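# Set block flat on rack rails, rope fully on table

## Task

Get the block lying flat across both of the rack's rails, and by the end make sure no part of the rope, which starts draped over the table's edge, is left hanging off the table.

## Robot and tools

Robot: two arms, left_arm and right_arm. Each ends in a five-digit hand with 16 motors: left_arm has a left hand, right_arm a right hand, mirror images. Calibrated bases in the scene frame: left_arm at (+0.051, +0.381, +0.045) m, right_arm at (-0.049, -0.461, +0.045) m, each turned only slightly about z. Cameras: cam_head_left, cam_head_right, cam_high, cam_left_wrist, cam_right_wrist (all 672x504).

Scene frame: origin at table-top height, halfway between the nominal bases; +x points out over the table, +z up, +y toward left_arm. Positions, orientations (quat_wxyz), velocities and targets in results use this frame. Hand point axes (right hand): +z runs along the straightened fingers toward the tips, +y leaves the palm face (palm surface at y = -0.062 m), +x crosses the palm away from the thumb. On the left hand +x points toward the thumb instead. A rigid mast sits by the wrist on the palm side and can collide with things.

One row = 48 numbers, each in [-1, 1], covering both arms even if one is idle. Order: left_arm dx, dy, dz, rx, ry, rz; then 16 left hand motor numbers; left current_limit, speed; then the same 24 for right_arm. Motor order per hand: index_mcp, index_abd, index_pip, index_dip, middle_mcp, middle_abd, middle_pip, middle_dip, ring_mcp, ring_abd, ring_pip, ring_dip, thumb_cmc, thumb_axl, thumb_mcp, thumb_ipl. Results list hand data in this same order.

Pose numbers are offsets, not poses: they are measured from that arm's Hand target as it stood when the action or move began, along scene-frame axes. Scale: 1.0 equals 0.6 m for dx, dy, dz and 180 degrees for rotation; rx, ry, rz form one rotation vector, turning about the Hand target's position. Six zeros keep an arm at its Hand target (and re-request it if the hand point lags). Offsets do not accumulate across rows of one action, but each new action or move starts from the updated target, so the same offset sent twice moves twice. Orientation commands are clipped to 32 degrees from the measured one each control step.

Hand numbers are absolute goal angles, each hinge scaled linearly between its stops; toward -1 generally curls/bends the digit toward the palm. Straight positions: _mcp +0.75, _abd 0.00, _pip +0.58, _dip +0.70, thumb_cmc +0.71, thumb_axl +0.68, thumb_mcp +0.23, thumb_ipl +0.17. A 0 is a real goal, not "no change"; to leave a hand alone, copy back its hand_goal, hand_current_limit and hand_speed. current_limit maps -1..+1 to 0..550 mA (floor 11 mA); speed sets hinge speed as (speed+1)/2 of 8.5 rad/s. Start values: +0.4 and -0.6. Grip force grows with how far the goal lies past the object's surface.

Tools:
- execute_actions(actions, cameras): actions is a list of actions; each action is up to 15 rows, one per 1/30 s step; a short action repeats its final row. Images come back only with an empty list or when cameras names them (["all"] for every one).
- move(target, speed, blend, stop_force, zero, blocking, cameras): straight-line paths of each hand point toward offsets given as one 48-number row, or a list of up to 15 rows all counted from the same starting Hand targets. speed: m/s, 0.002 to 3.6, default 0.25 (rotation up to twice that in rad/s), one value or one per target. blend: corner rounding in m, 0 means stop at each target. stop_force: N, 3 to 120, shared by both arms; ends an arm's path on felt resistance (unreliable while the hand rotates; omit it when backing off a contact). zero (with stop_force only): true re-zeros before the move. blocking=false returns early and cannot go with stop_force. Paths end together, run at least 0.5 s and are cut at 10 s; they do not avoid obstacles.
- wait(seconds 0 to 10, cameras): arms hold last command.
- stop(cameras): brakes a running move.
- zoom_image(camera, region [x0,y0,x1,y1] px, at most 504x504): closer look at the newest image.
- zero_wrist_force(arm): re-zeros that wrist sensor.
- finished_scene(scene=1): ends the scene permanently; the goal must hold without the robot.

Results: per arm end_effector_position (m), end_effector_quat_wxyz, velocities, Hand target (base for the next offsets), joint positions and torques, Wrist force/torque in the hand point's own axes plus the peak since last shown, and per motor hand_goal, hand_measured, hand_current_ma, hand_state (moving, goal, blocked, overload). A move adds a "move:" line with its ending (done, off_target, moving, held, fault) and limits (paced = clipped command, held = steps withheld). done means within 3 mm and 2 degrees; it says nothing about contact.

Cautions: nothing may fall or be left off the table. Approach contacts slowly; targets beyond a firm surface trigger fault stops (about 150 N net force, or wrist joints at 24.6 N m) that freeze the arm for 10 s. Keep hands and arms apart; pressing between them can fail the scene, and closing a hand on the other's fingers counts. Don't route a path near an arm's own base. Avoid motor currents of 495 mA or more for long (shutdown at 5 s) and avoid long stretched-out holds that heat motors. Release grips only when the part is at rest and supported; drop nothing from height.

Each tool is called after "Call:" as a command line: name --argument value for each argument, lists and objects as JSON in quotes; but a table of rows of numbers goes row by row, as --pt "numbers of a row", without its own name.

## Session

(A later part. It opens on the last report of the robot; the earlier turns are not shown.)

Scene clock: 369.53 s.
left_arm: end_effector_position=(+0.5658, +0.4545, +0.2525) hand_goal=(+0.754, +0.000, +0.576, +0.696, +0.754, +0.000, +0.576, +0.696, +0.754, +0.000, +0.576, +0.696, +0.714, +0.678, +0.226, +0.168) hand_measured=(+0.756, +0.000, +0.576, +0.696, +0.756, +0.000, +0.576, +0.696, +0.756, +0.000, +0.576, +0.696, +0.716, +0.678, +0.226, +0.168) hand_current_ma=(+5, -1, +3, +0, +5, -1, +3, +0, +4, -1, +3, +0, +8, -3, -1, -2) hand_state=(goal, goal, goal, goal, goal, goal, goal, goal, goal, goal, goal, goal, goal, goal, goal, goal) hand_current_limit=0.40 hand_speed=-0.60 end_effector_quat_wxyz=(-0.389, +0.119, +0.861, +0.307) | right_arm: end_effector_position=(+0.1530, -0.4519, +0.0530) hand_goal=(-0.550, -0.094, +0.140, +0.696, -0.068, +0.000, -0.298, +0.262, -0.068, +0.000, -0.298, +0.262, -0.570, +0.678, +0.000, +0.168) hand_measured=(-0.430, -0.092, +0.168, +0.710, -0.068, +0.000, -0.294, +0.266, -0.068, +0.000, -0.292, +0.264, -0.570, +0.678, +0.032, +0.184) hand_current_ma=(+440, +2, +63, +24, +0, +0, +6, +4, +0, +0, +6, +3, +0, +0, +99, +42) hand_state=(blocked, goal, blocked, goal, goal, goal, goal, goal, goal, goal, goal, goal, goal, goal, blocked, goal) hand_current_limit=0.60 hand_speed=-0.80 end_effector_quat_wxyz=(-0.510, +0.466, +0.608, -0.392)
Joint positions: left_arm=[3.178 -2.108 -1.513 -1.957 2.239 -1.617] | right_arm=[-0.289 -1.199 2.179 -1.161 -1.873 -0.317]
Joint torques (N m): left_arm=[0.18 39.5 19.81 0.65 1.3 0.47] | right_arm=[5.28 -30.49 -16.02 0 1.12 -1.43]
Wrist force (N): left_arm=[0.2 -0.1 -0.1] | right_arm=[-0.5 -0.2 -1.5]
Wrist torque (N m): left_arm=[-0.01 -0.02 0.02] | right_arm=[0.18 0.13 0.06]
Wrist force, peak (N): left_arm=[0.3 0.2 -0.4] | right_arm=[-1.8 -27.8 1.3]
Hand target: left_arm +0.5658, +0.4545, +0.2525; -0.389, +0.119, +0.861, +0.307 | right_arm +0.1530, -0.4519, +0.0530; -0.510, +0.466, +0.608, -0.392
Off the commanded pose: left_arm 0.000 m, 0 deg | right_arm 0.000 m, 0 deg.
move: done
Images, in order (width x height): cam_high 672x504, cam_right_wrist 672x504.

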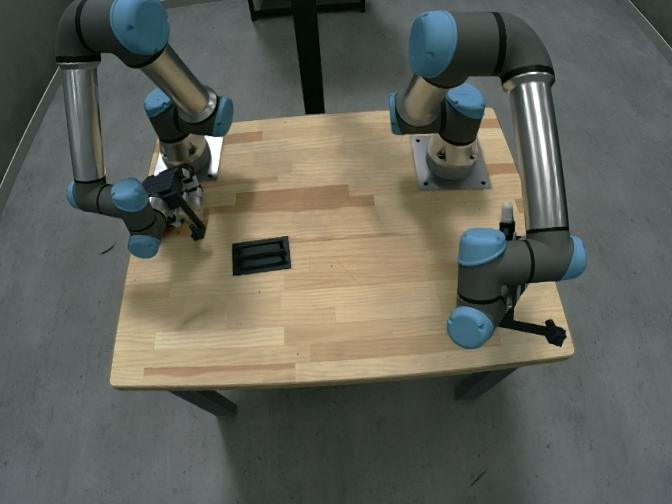

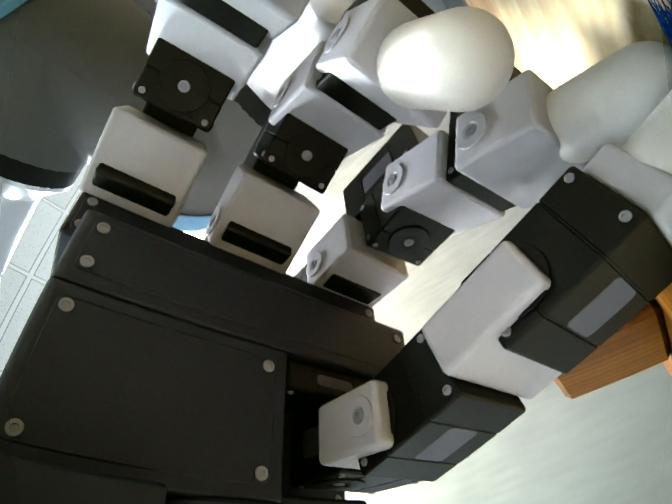

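Call:
move --target '[0,0,0,0,0,0, 0.754,0,0.576,0.696,0.754,0,0.576,0.696,0.754,0,0.576,0.696,0.714,0.678,0.226,0.168,0.4,-0.6, 0,0,-0.0042,0,0,0, -0.55,-0.095,0.139,0.696,-0.068,0,-0.299,0.261,-0.068,0,-0.299,0.261,-0.571,0.678,-0.05,0.168,0.75,-0.8]' --speed 0.01 --stop_force 20 --cameras '[]'

Call:
move --target '[0,0,0,0,0,0, 0.754,0,0.576,0.696,0.754,0,0.576,0.696,0.754,0,0.576,0.696,0.714,0.678,0.226,0.168,0.4,-0.6, 0,0.05,0,0,0,0, -0.55,-0.095,0.139,0.696,-0.068,0,-0.299,0.261,-0.068,0,-0.299,0.261,-0.571,0.678,-0.05,0.168,0.75,-0.8]' --speed 0.03 --cameras '["cam_head_left","cam_high","cam_right_wrist"]'

Call:
zoom_image --camera "cam_high" --region '[120, 180, 220, 260]'

Call:
zoom_image --camera "cam_right_wrist" --region '[400, 0, 672, 260]'

Scene clock: 384.70 s.
left_arm: end_effector_position=(+0.5658, +0.4545, +0.2525) hand_goal=(+0.754, +0.000, +0.576, +0.696, +0.754, +0.000, +0.576, +0.696, +0.754, +0.000, +0.576, +0.696, +0.714, +0.678, +0.226, +0.168) hand_measured=(+0.756, +0.000, +0.576, +0.696, +0.756, +0.000, +0.576, +0.696, +0.756, +0.000, +0.576, +0.696, +0.716, +0.678, +0.226, +0.168) hand_current_ma=(+5, -1, +3, +0, +5, -1, +3, +0, +4, -1, +3, +0, +8, -3, -1, -2) hand_state=(goal, goal, goal, goal, goal, goal, goal, goal, goal, goal, goal, goal, goal, goal, goal, goal) hand_current_limit=0.40 hand_speed=-0.60 end_effector_quat_wxyz=(-0.389, +0.119, +0.861, +0.307) | right_arm: end_effector_position=(+0.1530, -0.4519, +0.0511) hand_goal=(-0.550, -0.094, +0.140, +0.696, -0.068, +0.000, -0.298, +0.262, -0.068, +0.000, -0.298, +0.262, -0.570, +0.678, -0.050, +0.168) hand_measured=(-0.432, -0.096, +0.168, +0.708, -0.068, +0.000, -0.294, +0.266, -0.068, +0.000, -0.292, +0.264, -0.572, +0.678, +0.028, +0.188) hand_current_ma=(+449, -2, +60, +20, +0, +0, +6, +4, +0, +0, +6, +3, -2, +0, +340, +54) hand_state=(blocked, goal, blocked, goal, goal, goal, goal, goal, goal, goal, goal, goal, goal, goal, blocked, goal) hand_current_limit=0.75 hand_speed=-0.80 end_effector_quat_wxyz=(-0.510, +0.466, +0.608, -0.392)
Joint positions: left_arm=[3.178 -2.108 -1.513 -1.957 2.239 -1.617] | right_arm=[-0.289 -1.194 2.18 -1.167 -1.873 -0.317]
Joint torques (N m): left_arm=[0.27 39.97 20.1 0.81 1.43 0.47] | right_arm=[4.37 -35.2 -17.02 0.46 1.46 -0.98]
Wrist force (N): left_arm=[0.4 0.0 -0.1] | right_arm=[-0.2 -21.1 -3.3]
Wrist torque (N m): left_arm=[0.01 -0.06 0.04] | right_arm=[-1.37 0.09 0.24]
Wrist force, peak (N): left_arm=[0.5 -0.2 -0.4] | right_arm=[-0.3 -24.9 -4.1]
Hand target: left_arm +0.5658, +0.4545, +0.2525; -0.389, +0.119, +0.861, +0.307 | right_arm +0.1530, -0.4519, +0.0511; -0.510, +0.466, +0.608, -0.392 (not the last commanded pose)
Off the commanded pose: left_arm 0.000 m, 0 deg | right_arm 0.001 m, 0 deg.
move: contact (right_arm)
No camera images: "cameras" was empty.

Scene clock: 386.00 s.
left_arm: end_effector_position=(+0.5658, +0.4545, +0.2525) hand_goal=(+0.754, +0.000, +0.576, +0.696, +0.754, +0.000, +0.576, +0.696, +0.754, +0.000, +0.576, +0.696, +0.714, +0.678, +0.226, +0.168) hand_measured=(+0.756, +0.000, +0.576, +0.696, +0.756, +0.000, +0.576, +0.696, +0.756, +0.000, +0.576, +0.696, +0.716, +0.678, +0.226, +0.168) hand_current_ma=(+5, -1, +3, +0, +5, -1, +3, +0, +4, -1, +3, +0, +8, -3, -1, -2) hand_state=(goal, goal, goal, goal, goal, goal, goal, goal, goal, goal, goal, goal, goal, goal, goal, goal) hand_current_limit=0.40 hand_speed=-0.60 end_effector_quat_wxyz=(-0.389, +0.119, +0.861, +0.307) | right_arm: end_effector_position=(+0.1511, -0.4214, +0.0527) hand_goal=(-0.550, -0.094, +0.140, +0.696, -0.068, +0.000, -0.298, +0.262, -0.068, +0.000, -0.298, +0.262, -0.570, +0.678, -0.050, +0.168) hand_measured=(-0.404, +0.208, +0.120, +0.676, -0.068, +0.000, -0.294, +0.266, -0.068, +0.000, -0.292, +0.264, -0.402, +0.706, +0.022, +0.200) hand_current_ma=(+481, +481, -39, -37, +0, +0, +6, +4, +0, +0, +6, +3, +481, +80, +305, +111) hand_state=(blocked, blocked, blocked, goal, goal, goal, goal, goal, goal, goal, goal, goal, blocked, blocked, blocked, blocked) hand_current_limit=0.75 hand_speed=-0.80 end_effector_quat_wxyz=(-0.513, +0.463, +0.606, -0.393)
Joint positions: left_arm=[3.178 -2.108 -1.513 -1.957 2.239 -1.617] | right_arm=[-0.215 -1.191 2.173 -1.152 -1.8 -0.303]
Joint torques (N m): left_arm=[0.27 39.48 20.7 0.7 1.46 0.45] | right_arm=[-5.46 16.91 7.11 -9.71 2.27 -5.55]
Wrist force (N): left_arm=[0.2 0.1 -0.2] | right_arm=[16.5 -130.9 -29.1]
Wrist torque (N m): left_arm=[0.02 -0.03 0.02] | right_arm=[-9.73 -2.19 4.38]
Wrist force, peak (N): left_arm=[0.1 0.4 -0.4] | right_arm=[15.4 -132.2 -29.4]
Hand target: left_arm +0.5658, +0.4545, +0.2525; -0.389, +0.119, +0.861, +0.307 | right_arm +0.1530, -0.4219, +0.0511; +0.510, -0.466, -0.608, +0.392
Off the commanded pose: left_arm 0.000 m, 0 deg | right_arm 0.003 m, 0 deg.
move: done
Images, in order (width x height): cam_head_left 672x504, cam_high 672x504, cam_right_wrist 672x504.

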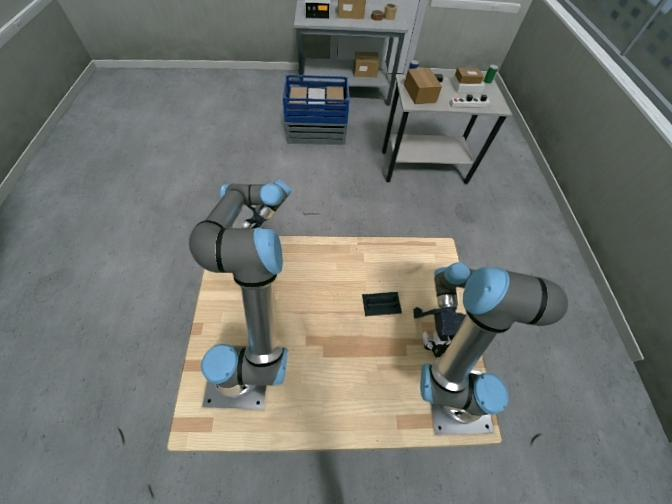

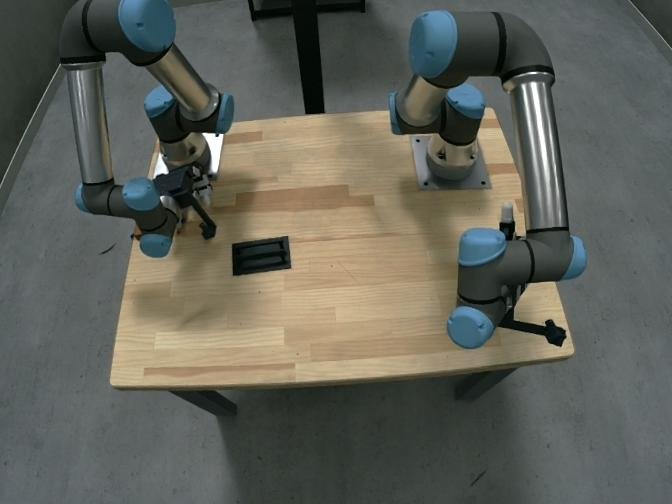

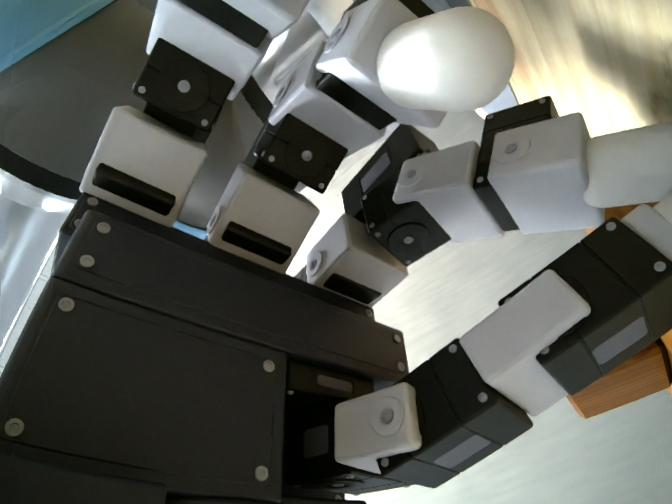

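Scaled by 5.040 from the camera's 672x504 image, which has a finer 960x720 frame.

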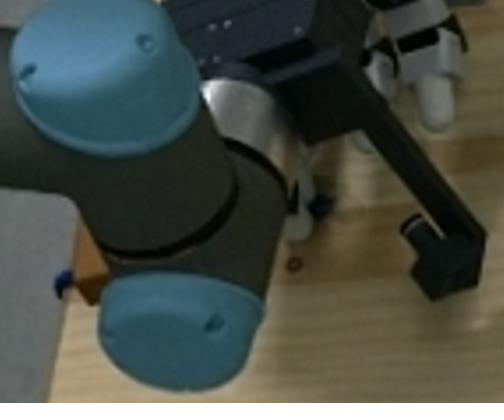

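Scaled by 1.853 from the camera's 672x504 image, which has a finer 960x720 frame.

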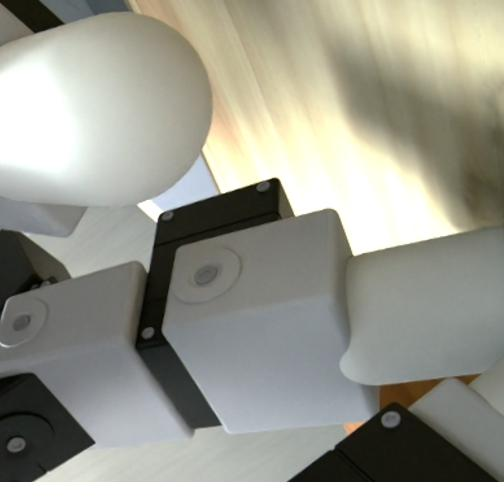

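Call:
move --target '[0,0,0,0,0,0, 0.754,0,0.576,0.696,0.754,0,0.576,0.696,0.754,0,0.576,0.696,0.714,0.678,0.226,0.168,0.4,-0.6, 0,0,0.02,0,0,0, -0.43,-0.095,0.139,0.696,-0.068,0,-0.299,0.261,-0.068,0,-0.299,0.261,-0.571,0.678,0.05,0.168,0.4,-0.6]' --speed 0.03 --cameras '["cam_high","cam_right_wrist"]'

Call:
zoom_image --camera "cam_high" --region '[120, 180, 220, 260]'

Scene clock: 391.13 s.
left_arm: end_effector_position=(+0.5658, +0.4545, +0.2525) hand_goal=(+0.754, +0.000, +0.576, +0.696, +0.754, +0.000, +0.576, +0.696, +0.754, +0.000, +0.576, +0.696, +0.714, +0.678, +0.226, +0.168) hand_measured=(+0.756, +0.000, +0.576, +0.696, +0.756, +0.000, +0.576, +0.696, +0.756, +0.000, +0.576, +0.696, +0.716, +0.678, +0.226, +0.168) hand_current_ma=(+5, -1, +3, +0, +5, -1, +3, +0, +4, -1, +3, +0, +8, -3, -1, -2) hand_state=(goal, goal, goal, goal, goal, goal, goal, goal, goal, goal, goal, goal, goal, goal, goal, goal) hand_current_limit=0.40 hand_speed=-0.60 end_effector_quat_wxyz=(-0.389, +0.119, +0.861, +0.307) | right_arm: end_effector_position=(+0.1531, -0.4219, +0.0632) hand_goal=(-0.430, -0.094, +0.140, +0.696, -0.068, +0.000, -0.298, +0.262, -0.068, +0.000, -0.298, +0.262, -0.570, +0.678, +0.050, +0.168) hand_measured=(-0.422, -0.072, +0.142, +0.696, -0.068, +0.000, -0.294, +0.266, -0.068, +0.000, -0.292, +0.264, -0.576, +0.678, +0.054, +0.170) hand_current_ma=(+12, +38, +2, +0, +0, +0, +6, +4, +0, +0, +6, +3, -7, +0, +6, +3) hand_state=(goal, blocked, goal, goal, goal, goal, goal, goal, goal, goal, goal, goal, goal, goal, goal, goal) hand_current_limit=0.40 hand_speed=-0.60 end_effector_quat_wxyz=(-0.510, +0.466, +0.608, -0.392) end_effector_velocity=(+0.001, +0.000, -0.002) end_effector_angular_velocity=(-0.001, -0.003, +0.001)
Joint positions: left_arm=[3.178 -2.108 -1.513 -1.957 2.239 -1.617] | right_arm=[-0.215 -1.219 2.167 -1.126 -1.8 -0.303]
Joint velocities: left_arm=[within noise] | right_arm=[0 0.004 0 -0.006 -0.001 0]
Joint torques (N m): left_arm=[0.22 39.52 20.11 0.78 1.42 0.52] | right_arm=[-4.47 -18.43 -9.11 -0.42 -1.1 2.24]
Wrist force (N): left_arm=[0.3 0.1 -0.2] | right_arm=[-0.5 -0.8 -1.5]
Wrist torque (N m): left_arm=[0.03 -0.05 0.02] | right_arm=[0.02 0.09 0.09]
Wrist force, peak (N): left_arm=[0.3 -0.1 -0.6] | right_arm=[16.8 -131.4 -29.5]
Hand target: left_arm +0.5658, +0.4545, +0.2525; -0.389, +0.119, +0.861, +0.307 | right_arm +0.1530, -0.4219, +0.0631; -0.510, +0.466, +0.608, -0.392
Off the commanded pose: left_arm 0.000 m, 0 deg | right_arm 0.000 m, 0 deg.
move: done
Images, in order (width x height): cam_high 672x504, cam_right_wrist 672x504.

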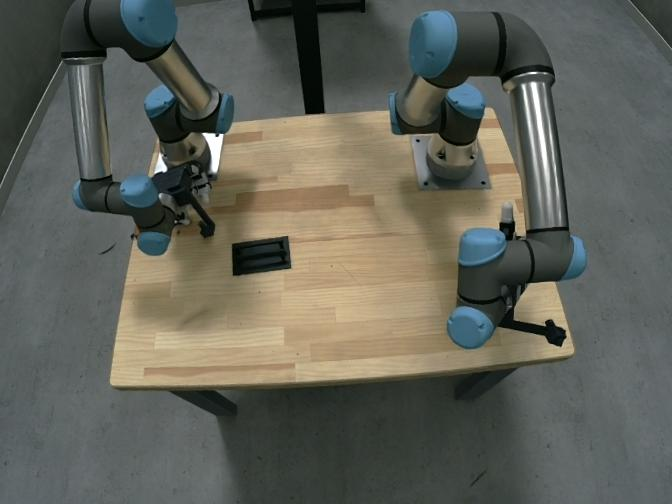

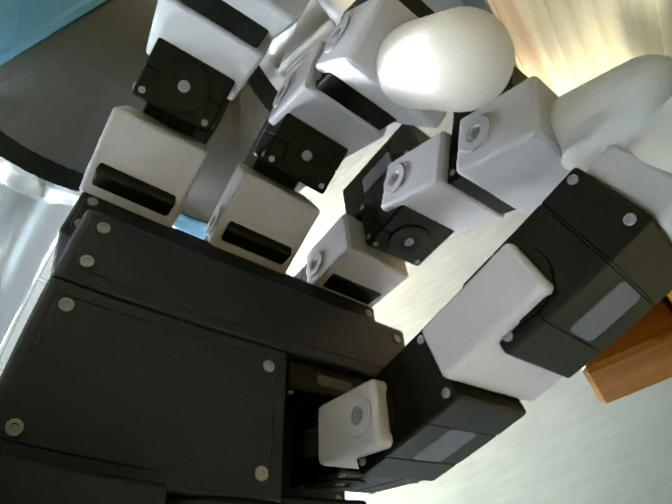

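Scaled by 5.040 from the camera's 672x504 image, which has a finer 960x720 frame.

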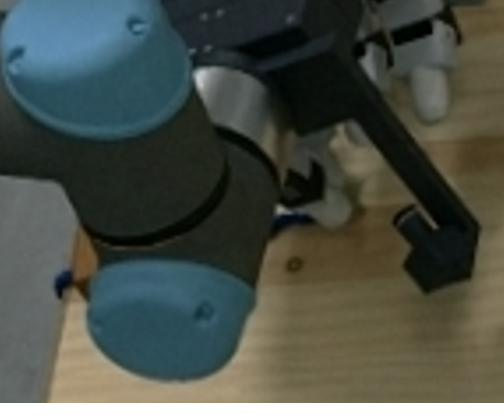

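Call:
move --pt "0 0 0 0 0 0 0.754 0 0.576 0.696 0.754 0 0.576 0.696 0.754 0 0.576 0.696 0.714 0.678 0.226 0.168 0.4 -0.6 0 0 0.055 0 0 0 -0.43 -0.095 0.139 0.696 -0.068 0 -0.299 0.261 -0.068 0 -0.299 0.261 -0.571 0.678 0.05 0.168 0.4 -0.6" --pt "0 0 0 0 0 0 0.754 0 0.576 0.696 0.754 0 0.576 0.696 0.754 0 0.576 0.696 0.714 0.678 0.226 0.168 0.4 -0.6 0.0467 -0.0602 0.055 0.0555 0.0553 0.0048 0.137 -0.095 -0.299 0.696 -0.068 0 -0.299 0.261 -0.068 0 -0.299 0.261 -0.571 0.678 -0.003 0.168 0.4 -0.6" --speed 0.1 --blend '[0.01,0]' --cameras '["cam_high","cam_head_left","cam_right_wrist"]'

Call:
zoom_image --camera "cam_high" --region '[120, 180, 220, 260]'

Scene clock: 457.27 s.
left_arm: end_effector_position=(+0.5658, +0.4545, +0.2525) hand_goal=(+0.754, +0.000, +0.576, +0.696, +0.754, +0.000, +0.576, +0.696, +0.754, +0.000, +0.576, +0.696, +0.714, +0.678, +0.226, +0.168) hand_measured=(+0.756, +0.000, +0.576, +0.696, +0.756, +0.000, +0.576, +0.696, +0.756, +0.000, +0.576, +0.696, +0.716, +0.678, +0.226, +0.168) hand_current_ma=(+5, -1, +3, +0, +5, -1, +3, +0, +4, -1, +3, +0, +8, -3, -1, -2) hand_state=(goal, goal, goal, goal, goal, goal, goal, goal, goal, goal, goal, goal, goal, goal, goal, goal) hand_current_limit=0.40 hand_speed=-0.60 end_effector_quat_wxyz=(-0.389, +0.119, +0.861, +0.307) | right_arm: end_effector_position=(+0.1810, -0.4580, +0.0961) hand_goal=(+0.138, -0.094, -0.298, +0.696, -0.068, +0.000, -0.298, +0.262, -0.068, +0.000, -0.298, +0.262, -0.570, +0.678, -0.002, +0.168) hand_measured=(+0.126, -0.088, -0.294, +0.696, -0.068, +0.000, -0.294, +0.266, -0.068, +0.000, -0.294, +0.264, -0.570, +0.678, +0.002, +0.170) hand_current_ma=(-23, +8, +3, +0, -1, +0, +5, +4, -1, +0, +5, +3, +1, +0, +8, +4) hand_state=(goal, goal, goal, goal, goal, goal, goal, goal, goal, goal, goal, goal, goal, goal, goal, goal) hand_current_limit=0.40 hand_speed=-0.60 end_effector_quat_wxyz=(+0.597, -0.379, -0.597, +0.380)
Joint positions: left_arm=[3.178 -2.108 -1.513 -1.957 2.239 -1.617] | right_arm=[-0.303 -1.102 1.988 -0.886 -1.892 -0.437]
Joint torques (N m): left_arm=[0.02 39.71 20.62 0.73 1.42 0.63] | right_arm=[6.58 -42.44 -11.32 2.89 1.45 0.55]
Wrist force (N): left_arm=[0.2 0.1 -0.3] | right_arm=[-0.8 -1.1 -1.7]
Wrist torque (N m): left_arm=[0.03 -0.03 0.01] | right_arm=[-0.07 0.12 0.01]
Wrist force, peak (N): left_arm=[0.4 0.1 -0.7] | right_arm=[-1.3 -0.8 -2.0]
Hand target: left_arm +0.5658, +0.4545, +0.2525; -0.389, +0.119, +0.861, +0.307 | right_arm +0.1810, -0.4580, +0.0961; +0.597, -0.379, -0.597, +0.380
Off the commanded pose: left_arm 0.000 m, 0 deg | right_arm 0.000 m, 0 deg.
move: done
Images, in order (width x height): cam_head_left 672x504, cam_high 672x504, cam_right_wrist 672x504.

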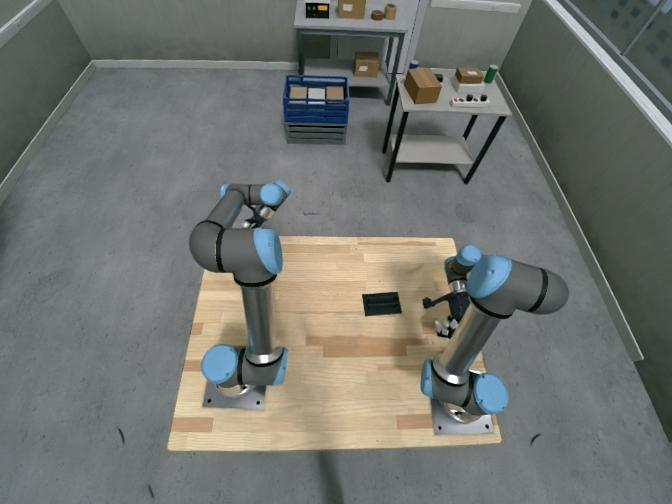

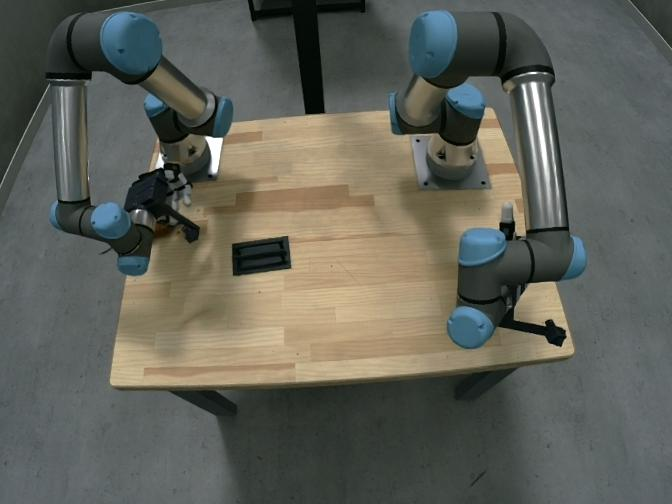

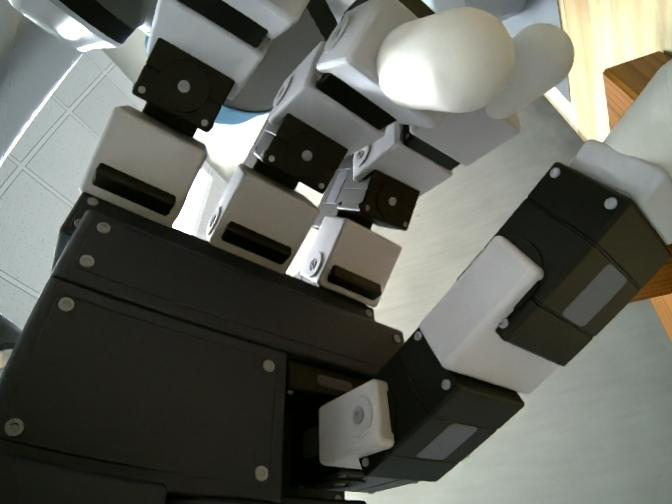

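Scaled by 5.040 from the camera's 672x504 image, which has a finer 960x720 frame.

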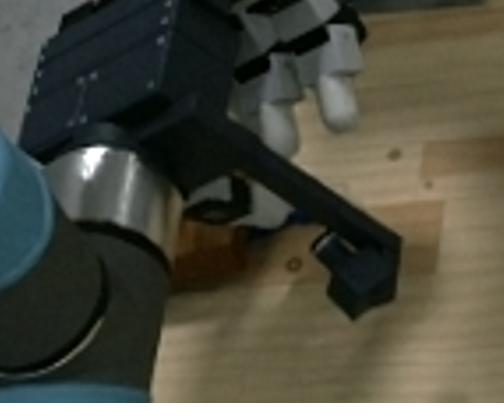

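Call:
move --target '[0,0,0,0,0,0, 0.754,0,0.576,0.696,0.754,0,0.576,0.696,0.754,0,0.576,0.696,0.714,0.678,0.226,0.168,0.4,-0.6, 0,0,-0.062,0,0,0, 0.137,-0.095,-0.299,0.696,-0.068,0,-0.299,0.261,-0.068,0,-0.299,0.261,-0.571,0.678,-0.003,0.168,0.4,-0.6]' --speed 0.02 --stop_force 4 --cameras '["cam_high"]'

Call:
zoom_image --camera "cam_high" --region '[120, 180, 220, 260]'

Scene clock: 464.47 s.
left_arm: end_effector_position=(+0.5658, +0.4545, +0.2525) hand_goal=(+0.754, +0.000, +0.576, +0.696, +0.754, +0.000, +0.576, +0.696, +0.754, +0.000, +0.576, +0.696, +0.714, +0.678, +0.226, +0.168) hand_measured=(+0.756, +0.000, +0.576, +0.696, +0.756, +0.000, +0.576, +0.696, +0.756, +0.000, +0.576, +0.696, +0.716, +0.678, +0.226, +0.168) hand_current_ma=(+5, -1, +3, +0, +5, -1, +3, +0, +4, -1, +3, +0, +8, -3, -1, -2) hand_state=(goal, goal, goal, goal, goal, goal, goal, goal, goal, goal, goal, goal, goal, goal, goal, goal) hand_current_limit=0.40 hand_speed=-0.60 end_effector_quat_wxyz=(-0.389, +0.119, +0.861, +0.307) | right_arm: end_effector_position=(+0.1810, -0.4580, +0.0609) hand_goal=(+0.138, -0.094, -0.298, +0.696, -0.068, +0.000, -0.298, +0.262, -0.068, +0.000, -0.298, +0.262, -0.570, +0.678, -0.002, +0.168) hand_measured=(+0.126, -0.088, -0.294, +0.696, -0.068, +0.000, -0.294, +0.266, -0.068, +0.000, -0.294, +0.264, -0.570, +0.678, +0.002, +0.170) hand_current_ma=(-23, +8, +3, +0, -1, +0, +5, +4, -1, +0, +5, +3, +0, +0, +6, +3) hand_state=(goal, goal, goal, goal, goal, goal, goal, goal, goal, goal, goal, goal, goal, goal, goal, goal) hand_current_limit=0.40 hand_speed=-0.60 end_effector_quat_wxyz=(+0.597, -0.379, -0.597, +0.380)
Joint positions: left_arm=[3.178 -2.108 -1.513 -1.957 2.239 -1.617] | right_arm=[-0.303 -1.029 2.001 -0.972 -1.892 -0.437]
Joint torques (N m): left_arm=[-0.01 39.86 20.65 0.69 1.53 0.63] | right_arm=[4.5 -42.95 -17.4 0.65 1.54 -1.36]
Wrist force (N): left_arm=[0.2 0.1 -0.2] | right_arm=[-0.8 -4.2 -2.5]
Wrist torque (N m): left_arm=[0.03 -0.04 0.01] | right_arm=[-0.37 0.11 0.01]
Wrist force, peak (N): left_arm=[0.6 0.1 -0.2] | right_arm=[-0.2 -18.7 -6.3]
Hand target: left_arm +0.5658, +0.4545, +0.2525; -0.389, +0.119, +0.861, +0.307 | right_arm +0.1810, -0.4580, +0.0609; +0.597, -0.379, -0.597, +0.380 (not the last commanded pose)
Off the commanded pose: left_arm 0.000 m, 0 deg | right_arm 0.002 m, 0 deg.
move: contact (right_arm)
Images, in order (width x height): cam_high 672x504.

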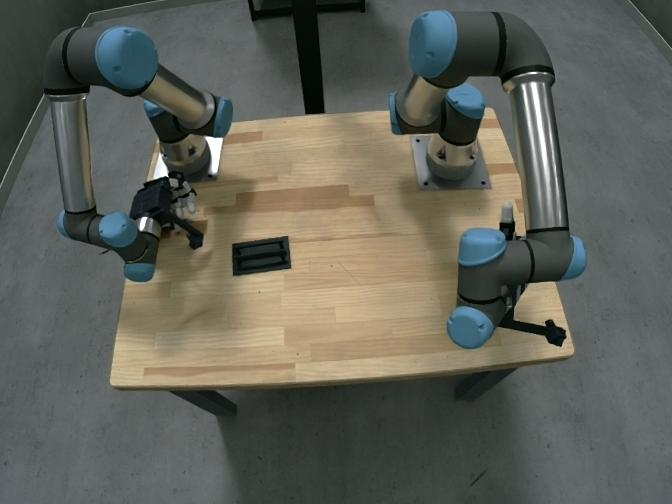

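Scaled by 5.040 from the camera's 672x504 image, which has a finer 960x720 frame.

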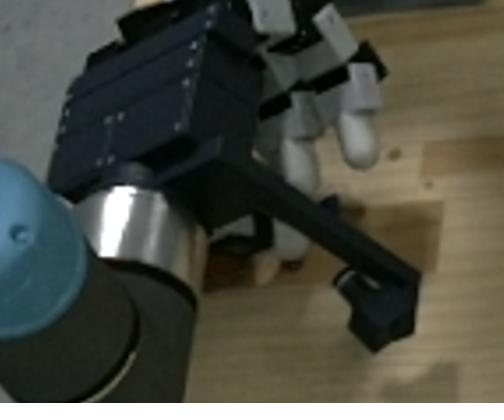

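Call:
move --pt "0 0 0 0 0 0 0.754 0 0.576 0.696 0.754 0 0.576 0.696 0.754 0 0.576 0.696 0.714 0.678 0.226 0.168 0.4 -0.6 0 0 0.0015 0 0 0 0.137 -0.095 -0.299 0.696 -0.068 0 -0.299 0.261 -0.068 0 -0.299 0.261 -0.571 0.678 -0.003 0.168 0.4 -0.6" --pt "0 0 0 0 0 0 0.754 0 0.576 0.696 0.754 0 0.576 0.696 0.754 0 0.576 0.696 0.714 0.678 0.226 0.168 0.4 -0.6 -0.035 0 0.0015 0 0 0 0.137 -0.095 -0.299 0.696 -0.068 0 -0.299 0.261 -0.068 0 -0.299 0.261 -0.571 0.678 -0.003 0.168 0.4 -0.6" --speed 0.03 --cameras '["cam_high"]'

Call:
zoom_image --camera "cam_high" --region '[120, 180, 220, 260]'

Scene clock: 472.47 s.
left_arm: end_effector_position=(+0.5658, +0.4545, +0.2525) hand_goal=(+0.754, +0.000, +0.576, +0.696, +0.754, +0.000, +0.576, +0.696, +0.754, +0.000, +0.576, +0.696, +0.714, +0.678, +0.226, +0.168) hand_measured=(+0.756, +0.000, +0.576, +0.696, +0.756, +0.000, +0.576, +0.696, +0.756, +0.000, +0.576, +0.696, +0.716, +0.678, +0.226, +0.168) hand_current_ma=(+5, -1, +3, +0, +5, -1, +3, +0, +4, -1, +3, +0, +8, -3, -1, -2) hand_state=(goal, goal, goal, goal, goal, goal, goal, goal, goal, goal, goal, goal, goal, goal, goal, goal) hand_current_limit=0.40 hand_speed=-0.60 end_effector_quat_wxyz=(-0.389, +0.119, +0.861, +0.307) | right_arm: end_effector_position=(+0.1600, -0.4581, +0.0618) hand_goal=(+0.138, -0.094, -0.298, +0.696, -0.068, +0.000, -0.298, +0.262, -0.068, +0.000, -0.298, +0.262, -0.570, +0.678, -0.002, +0.168) hand_measured=(+0.126, -0.088, -0.294, +0.696, -0.070, +0.000, -0.294, +0.266, -0.068, +0.000, -0.294, +0.264, -0.570, +0.678, +0.002, +0.170) hand_current_ma=(-23, +8, +3, +0, -1, +0, +5, +4, -1, +0, +5, +3, +1, +0, +6, +3) hand_state=(goal, goal, goal, goal, goal, goal, goal, goal, goal, goal, goal, goal, goal, goal, goal, goal) hand_current_limit=0.40 hand_speed=-0.60 end_effector_quat_wxyz=(+0.596, -0.379, -0.597, +0.380) end_effector_velocity=(+0.002, +0.000, +0.000) end_effector_angular_velocity=(+0.000, -0.001, +0.001)
Joint positions: left_arm=[3.178 -2.108 -1.513 -1.957 2.239 -1.617] | right_arm=[-0.319 -1.063 2.065 -1.001 -1.908 -0.437]
Joint velocities: left_arm=[within noise] | right_arm=[0.001 0.003 -0.007 0.003 0 -0.001]
Joint torques (N m): left_arm=[0.49 40.29 20.86 0.78 1.49 0.63] | right_arm=[5.02 -22.98 -17.1 3.23 0.58 0.19]
Wrist force (N): left_arm=[0.1 0.0 -0.2] | right_arm=[-1.1 -0.9 -1.5]
Wrist torque (N m): left_arm=[0.02 -0.02 0.01] | right_arm=[-0.08 0.15 -0.02]
Wrist force, peak (N): left_arm=[0.5 0.4 -0.4] | right_arm=[-0.9 -4.2 -2.6]
Hand target: left_arm +0.5658, +0.4545, +0.2525; -0.389, +0.119, +0.861, +0.307 | right_arm +0.1600, -0.4580, +0.0618; +0.597, -0.379, -0.597, +0.380
Off the commanded pose: left_arm 0.000 m, 0 deg | right_arm 0.000 m, 0 deg.
move: done
Images, in order (width x height): cam_high 672x504.

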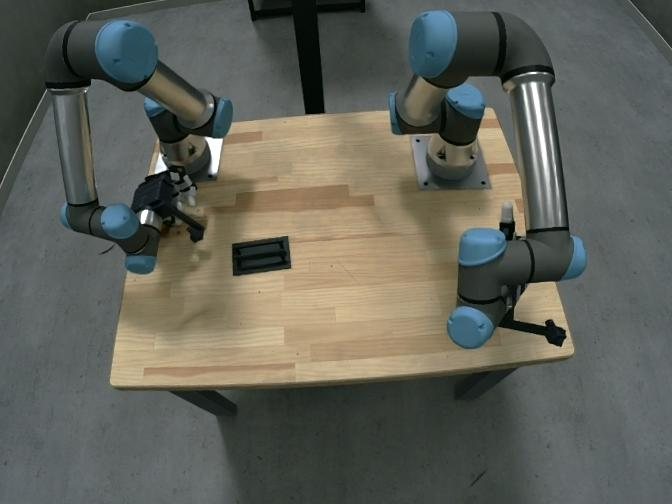

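Scaled by 5.040 from the camera's 672x504 image, which has a finer 960x720 frame.

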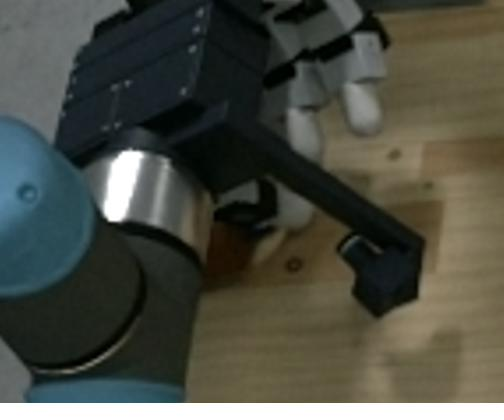

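Call:
move --pt "0 0 0 0 0 0 0.754 0 0.576 0.696 0.754 0 0.576 0.696 0.754 0 0.576 0.696 0.714 0.678 0.226 0.168 0.4 -0.6 0 0 -0.0005 0 0 0 -0.205 -0.095 0.139 0.696 -0.068 0 -0.299 0.261 -0.068 0 -0.299 0.261 -0.571 0.678 -0.003 0.168 0.6 -0.7" --pt "0 0 0 0 0 0 0.754 0 0.576 0.696 0.754 0 0.576 0.696 0.754 0 0.576 0.696 0.714 0.678 0.226 0.168 0.4 -0.6 0 0 -0.0005 0 0 0 -0.315 -0.095 0.161 0.696 -0.068 0 -0.299 0.261 -0.068 0 -0.299 0.261 -0.571 0.678 -0.003 0.168 0.6 -0.8" --speed 0.03 --cameras '["cam_high","cam_right_wrist"]'

Call:
zoom_image --camera "cam_high" --region '[120, 180, 220, 260]'

Call:
zoom_image --camera "cam_right_wrist" --region '[400, 0, 672, 260]'

Scene clock: 480.27 s.
left_arm: end_effector_position=(+0.5658, +0.4545, +0.2525) hand_goal=(+0.754, +0.000, +0.576, +0.696, +0.754, +0.000, +0.576, +0.696, +0.754, +0.000, +0.576, +0.696, +0.714, +0.678, +0.226, +0.168) hand_measured=(+0.756, +0.000, +0.576, +0.696, +0.756, +0.000, +0.576, +0.696, +0.756, +0.000, +0.576, +0.696, +0.716, +0.678, +0.226, +0.168) hand_current_ma=(+5, -1, +3, +0, +5, -1, +3, +0, +4, -1, +3, +0, +8, -3, -1, -2) hand_state=(goal, goal, goal, goal, goal, goal, goal, goal, goal, goal, goal, goal, goal, goal, goal, goal) hand_current_limit=0.40 hand_speed=-0.60 end_effector_quat_wxyz=(-0.389, +0.119, +0.861, +0.307) | right_arm: end_effector_position=(+0.1600, -0.4580, +0.0615) hand_goal=(-0.314, -0.094, +0.162, +0.696, -0.068, +0.000, -0.298, +0.262, -0.068, +0.000, -0.298, +0.262, -0.570, +0.678, -0.002, +0.168) hand_measured=(-0.312, -0.088, +0.160, +0.696, -0.070, +0.000, -0.294, +0.266, -0.068, +0.000, -0.294, +0.264, -0.570, +0.678, +0.002, +0.170) hand_current_ma=(+1, +8, -2, +0, -1, +0, +5, +4, -1, +0, +5, +3, +1, +0, +6, +3) hand_state=(goal, goal, goal, goal, goal, goal, goal, goal, goal, goal, goal, goal, goal, goal, goal, goal) hand_current_limit=0.60 hand_speed=-0.80 end_effector_quat_wxyz=(+0.597, -0.379, -0.597, +0.380)
Joint positions: left_arm=[3.178 -2.108 -1.513 -1.957 2.239 -1.617] | right_arm=[-0.319 -1.062 2.064 -1.002 -1.907 -0.437]
Joint torques (N m): left_arm=[0.13 39.96 20.77 0.84 1.57 0.72] | right_arm=[7.21 -26.93 -2.12 0.48 1.61 1.56]
Wrist force (N): left_arm=[0.0 0.2 -0.5] | right_arm=[-1.1 -0.8 -1.6]
Wrist torque (N m): left_arm=[0.06 -0.02 0.01] | right_arm=[-0.03 0.16 -0.01]
Wrist force, peak (N): left_arm=[0.4 0.0 -0.6] | right_arm=[-1.1 -1.0 -1.7]
Hand target: left_arm +0.5658, +0.4545, +0.2525; -0.389, +0.119, +0.861, +0.307 | right_arm +0.1600, -0.4580, +0.0615; +0.597, -0.379, -0.597, +0.380
Off the commanded pose: left_arm 0.000 m, 0 deg | right_arm 0.000 m, 0 deg.
move: done
Images, in order (width x height): cam_high 672x504, cam_right_wrist 672x504.

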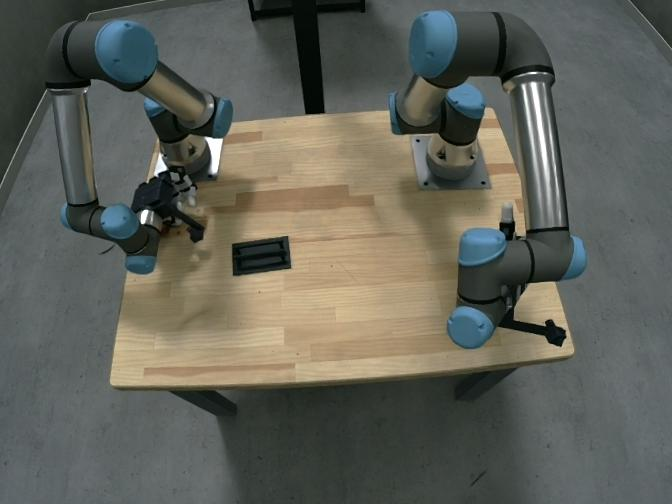

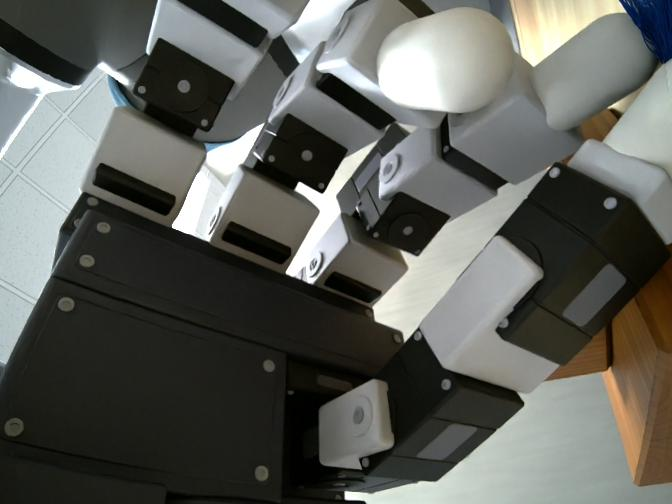

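Scaled by 5.040 from the camera's 672x504 image, which has a finer 960x720 frame.

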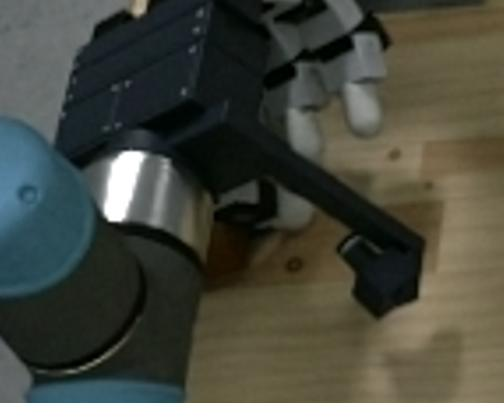

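Scaled by 1.853 from the camera's 672x504 image, which has a finer 960x720 frame.

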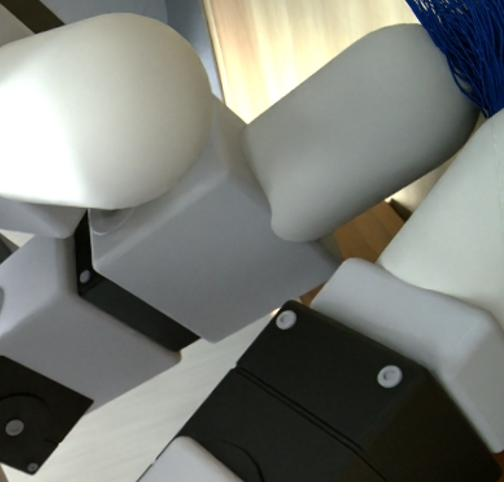

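Call:
move --target '[0,0,0,0,0,0, 0.754,0,0.576,0.696,0.754,0,0.576,0.696,0.754,0,0.576,0.696,0.714,0.678,0.226,0.168,0.4,-0.6, 0,0,-0.002,0,0,0, -0.315,-0.095,0.161,0.696,-0.068,0,-0.299,0.261,-0.068,0,-0.299,0.261,-0.571,0.678,-0.003,0.168,0.6,-0.8]' --speed 0.01 --stop_force 5 --cameras '[]'

Call:
move --target '[0,0,0,0,0,0, 0.754,0,0.576,0.696,0.754,0,0.576,0.696,0.754,0,0.576,0.696,0.714,0.678,0.226,0.168,0.4,-0.6, 0,0,0,0,0,0, -0.5,-0.095,0.22,0.696,-0.068,0,-0.299,0.261,-0.068,0,-0.299,0.261,-0.571,0.678,-0.05,0.168,0.75,-0.85]' --speed 0.03 --cameras '["cam_high","cam_right_wrist"]'

Call:
zoom_image --camera "cam_right_wrist" --region '[400, 0, 672, 260]'

Scene clock: 486.90 s.
left_arm: end_effector_position=(+0.5658, +0.4545, +0.2525) hand_goal=(+0.754, +0.000, +0.576, +0.696, +0.754, +0.000, +0.576, +0.696, +0.754, +0.000, +0.576, +0.696, +0.714, +0.678, +0.226, +0.168) hand_measured=(+0.756, +0.000, +0.576, +0.696, +0.756, +0.000, +0.576, +0.696, +0.756, +0.000, +0.576, +0.696, +0.716, +0.678, +0.226, +0.168) hand_current_ma=(+5, -1, +3, +0, +5, -1, +3, +0, +4, -1, +3, +0, +8, -3, -1, -2) hand_state=(goal, goal, goal, goal, goal, goal, goal, goal, goal, goal, goal, goal, goal, goal, goal, goal) hand_current_limit=0.40 hand_speed=-0.60 end_effector_quat_wxyz=(-0.389, +0.119, +0.861, +0.307) | right_arm: end_effector_position=(+0.1600, -0.4580, +0.0607) hand_goal=(-0.314, -0.094, +0.162, +0.696, -0.068, +0.000, -0.298, +0.262, -0.068, +0.000, -0.298, +0.262, -0.570, +0.678, -0.002, +0.168) hand_measured=(-0.312, -0.092, +0.160, +0.696, -0.070, +0.000, -0.294, +0.266, -0.068, +0.000, -0.294, +0.264, -0.570, +0.678, +0.000, +0.170) hand_current_ma=(+1, +2, -2, +0, -1, +0, +5, +4, -1, +0, +5, +3, +0, +0, +4, +3) hand_state=(goal, goal, goal, goal, goal, goal, goal, goal, goal, goal, goal, goal, goal, goal, goal, goal) hand_current_limit=0.60 hand_speed=-0.80 end_effector_quat_wxyz=(+0.597, -0.379, -0.597, +0.380)
Joint positions: left_arm=[3.178 -2.108 -1.513 -1.957 2.239 -1.617] | right_arm=[-0.319 -1.06 2.065 -1.004 -1.907 -0.437]
Joint torques (N m): left_arm=[-0.02 40.22 21.13 0.77 1.54 0.69] | right_arm=[7.96 -43.31 -6.9 2.84 1.55 1.73]
Wrist force (N): left_arm=[0.1 0.2 -0.3] | right_arm=[-0.5 -6.5 -2.5]
Wrist torque (N m): left_arm=[0.05 -0.03 0.01] | right_arm=[-0.49 0.10 0.02]
Wrist force, peak (N): left_arm=[0.5 0.0 -0.5] | right_arm=[-0.5 -7.8 -2.9]
Hand target: left_arm +0.5658, +0.4545, +0.2525; -0.389, +0.119, +0.861, +0.307 | right_arm +0.1600, -0.4580, +0.0607; +0.597, -0.379, -0.597, +0.380
Off the commanded pose: left_arm 0.000 m, 0 deg | right_arm 0.000 m, 0 deg.
move: contact (right_arm)
No camera images: "cameras" was empty.

Scene clock: 487.50 s.
left_arm: end_effector_position=(+0.5658, +0.4545, +0.2525) hand_goal=(+0.754, +0.000, +0.576, +0.696, +0.754, +0.000, +0.576, +0.696, +0.754, +0.000, +0.576, +0.696, +0.714, +0.678, +0.226, +0.168) hand_measured=(+0.756, +0.000, +0.576, +0.696, +0.756, +0.000, +0.576, +0.696, +0.756, +0.000, +0.576, +0.696, +0.716, +0.678, +0.226, +0.168) hand_current_ma=(+5, -1, +3, +0, +5, -1, +3, +0, +4, -1, +3, +0, +8, -3, -1, -2) hand_state=(goal, goal, goal, goal, goal, goal, goal, goal, goal, goal, goal, goal, goal, goal, goal, goal) hand_current_limit=0.40 hand_speed=-0.60 end_effector_quat_wxyz=(-0.389, +0.119, +0.861, +0.307) | right_arm: end_effector_position=(+0.1600, -0.4580, +0.0607) hand_goal=(-0.500, -0.094, +0.220, +0.696, -0.068, +0.000, -0.298, +0.262, -0.068, +0.000, -0.298, +0.262, -0.570, +0.678, -0.050, +0.168) hand_measured=(-0.390, -0.102, +0.246, +0.708, -0.070, +0.000, -0.294, +0.266, -0.068, +0.000, -0.294, +0.264, -0.568, +0.678, -0.030, +0.178) hand_current_ma=(+412, -8, +56, +19, -1, +0, +5, +4, -1, +0, +5, +3, +1, +0, +57, +21) hand_state=(blocked, goal, blocked, goal, goal, goal, goal, goal, goal, goal, goal, goal, goal, goal, blocked, goal) hand_current_limit=0.75 hand_speed=-0.85 end_effector_quat_wxyz=(+0.597, -0.379, -0.597, +0.380)
Joint positions: left_arm=[3.178 -2.108 -1.513 -1.957 2.239 -1.617] | right_arm=[-0.319 -1.06 2.065 -1.004 -1.907 -0.437]
Joint torques (N m): left_arm=[0.01 40.4 21.18 0.87 1.47 0.74] | right_arm=[7.31 -42.18 -9.95 2.06 1.4 1.67]
Wrist force (N): left_arm=[0.4 -0.1 -0.3] | right_arm=[-0.2 -3.8 -0.6]
Wrist torque (N m): left_arm=[0.02 -0.05 0.04] | right_arm=[-0.17 0.12 0.00]
Wrist force, peak (N): left_arm=[0.3 0.0 -0.6] | right_arm=[-0.7 -6.9 -3.0]
Hand target: left_arm +0.5658, +0.4545, +0.2525; -0.389, +0.119, +0.861, +0.307 | right_arm +0.1600, -0.4580, +0.0607; +0.597, -0.379, -0.597, +0.380
Off the commanded pose: left_arm 0.000 m, 0 deg | right_arm 0.000 m, 0 deg.
move: done
Images, in order (width x height): cam_high 672x504, cam_right_wrist 672x504.

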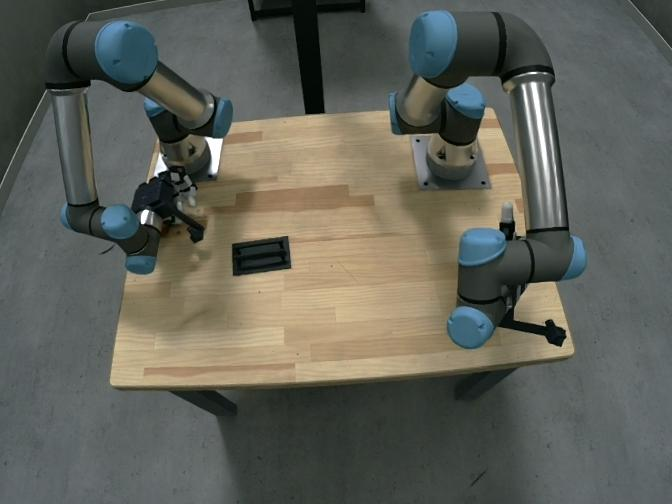

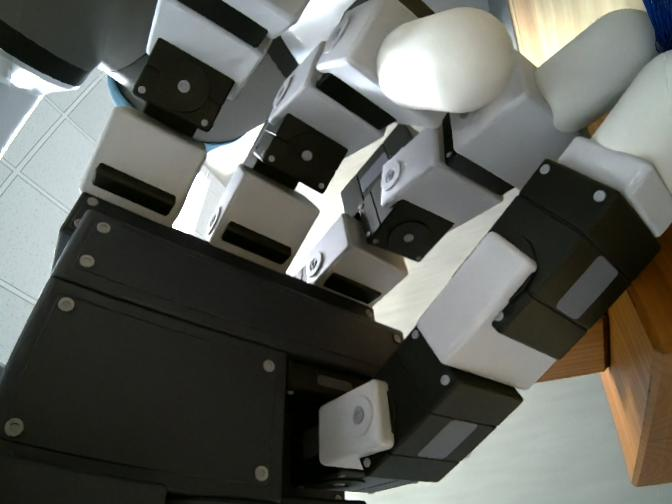

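Scaled by 1.853 from the camera's 672x504 image, which has a finer 960x720 frame.

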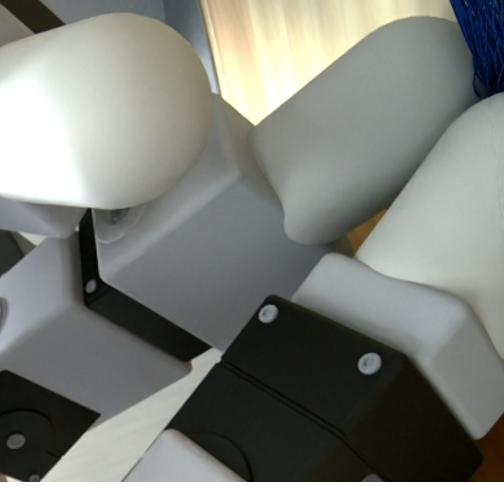

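Call:
move --target '[0,0,0,0,0,0, 0.754,0,0.576,0.696,0.754,0,0.576,0.696,0.754,0,0.576,0.696,0.714,0.678,0.226,0.168,0.4,-0.6, 0,0,0.008,0,0,0, -0.5,-0.095,0.22,0.696,-0.068,0,-0.299,0.261,-0.068,0,-0.299,0.261,-0.571,0.678,-0.05,0.168,0.75,-0.85]' --speed 0.01 --cameras '["cam_high","cam_right_wrist"]'

Call:
zoom_image --camera "cam_right_wrist" --region '[400, 0, 672, 260]'

Call:
zoom_image --camera "cam_high" --region '[120, 180, 220, 260]'

Scene clock: 494.93 s.
left_arm: end_effector_position=(+0.5658, +0.4545, +0.2525) hand_goal=(+0.754, +0.000, +0.576, +0.696, +0.754, +0.000, +0.576, +0.696, +0.754, +0.000, +0.576, +0.696, +0.714, +0.678, +0.226, +0.168) hand_measured=(+0.756, +0.000, +0.576, +0.696, +0.756, +0.000, +0.576, +0.696, +0.756, +0.000, +0.576, +0.696, +0.716, +0.678, +0.226, +0.168) hand_current_ma=(+5, -1, +3, +0, +5, -1, +3, +0, +4, -1, +3, +0, +8, -3, -1, -2) hand_state=(goal, goal, goal, goal, goal, goal, goal, goal, goal, goal, goal, goal, goal, goal, goal, goal) hand_current_limit=0.40 hand_speed=-0.60 end_effector_quat_wxyz=(-0.389, +0.119, +0.861, +0.307) | right_arm: end_effector_position=(+0.1600, -0.4580, +0.0656) hand_goal=(-0.500, -0.094, +0.220, +0.696, -0.068, +0.000, -0.298, +0.262, -0.068, +0.000, -0.298, +0.262, -0.570, +0.678, -0.050, +0.168) hand_measured=(-0.400, -0.098, +0.248, +0.710, -0.070, +0.000, -0.294, +0.266, -0.068, +0.000, -0.294, +0.264, -0.566, +0.678, -0.024, +0.180) hand_current_ma=(+362, -3, +61, +23, -1, +0, +5, +4, -1, +0, +5, +3, +4, +0, +78, +32) hand_state=(blocked, goal, blocked, goal, goal, goal, goal, goal, goal, goal, goal, goal, goal, goal, blocked, goal) hand_current_limit=0.75 hand_speed=-0.85 end_effector_quat_wxyz=(+0.597, -0.379, -0.597, +0.380)
Joint positions: left_arm=[3.178 -2.108 -1.513 -1.957 2.239 -1.617] | right_arm=[-0.319 -1.071 2.063 -0.991 -1.907 -0.437]
Joint torques (N m): left_arm=[0.44 40.25 21.39 0.84 1.62 0.81] | right_arm=[5.98 -27.29 -15.43 1.07 1.49 1.5]
Wrist force (N): left_arm=[0.1 -0.1 -0.3] | right_arm=[-1.2 -0.9 -1.6]
Wrist torque (N m): left_arm=[0.02 -0.01 0.01] | right_arm=[-0.05 0.17 -0.02]
Wrist force, peak (N): left_arm=[0.3 0.1 -0.7] | right_arm=[-0.6 -3.9 -0.7]
Hand target: left_arm +0.5658, +0.4545, +0.2525; -0.389, +0.119, +0.861, +0.307 | right_arm +0.1600, -0.4580, +0.0655; +0.597, -0.379, -0.597, +0.380
Off the commanded pose: left_arm 0.000 m, 0 deg | right_arm 0.000 m, 0 deg.
move: done
Images, in order (width x height): cam_high 672x504, cam_right_wrist 672x504.

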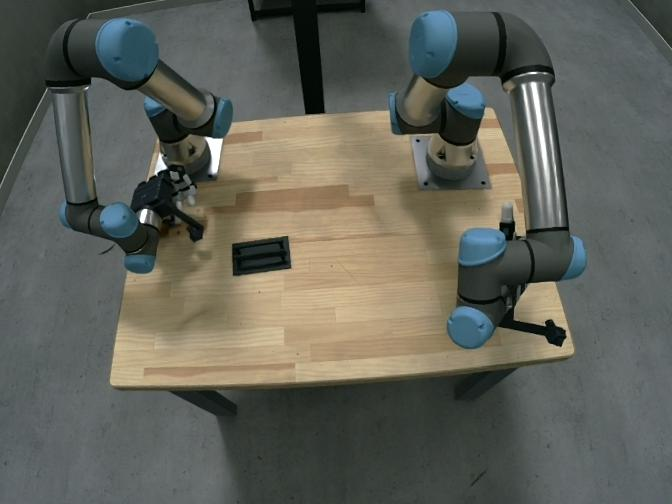

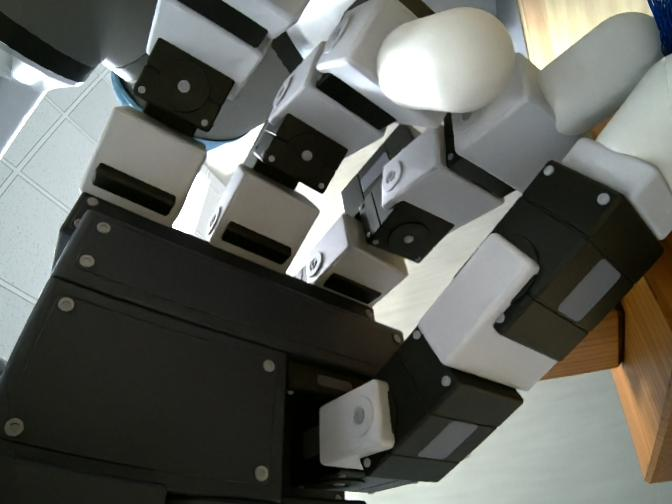

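Scaled by 1.853 from the camera's 672x504 image, which has a finer 960x720 frame.

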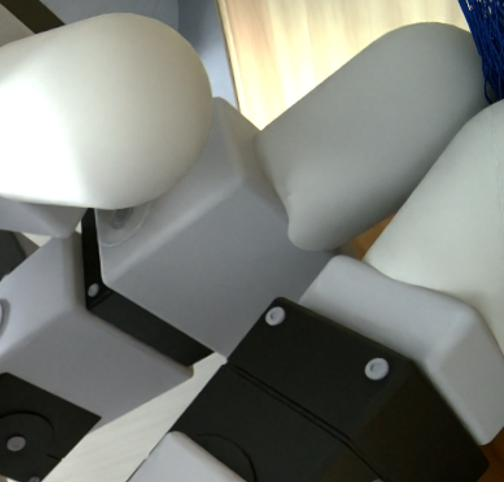

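Scaled by 5.040 from the camera's 672x504 image, which has a finer 960x720 frame.

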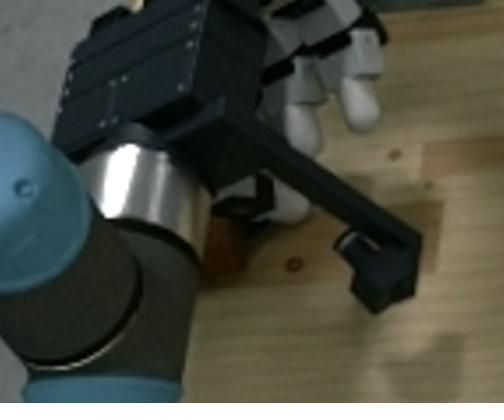

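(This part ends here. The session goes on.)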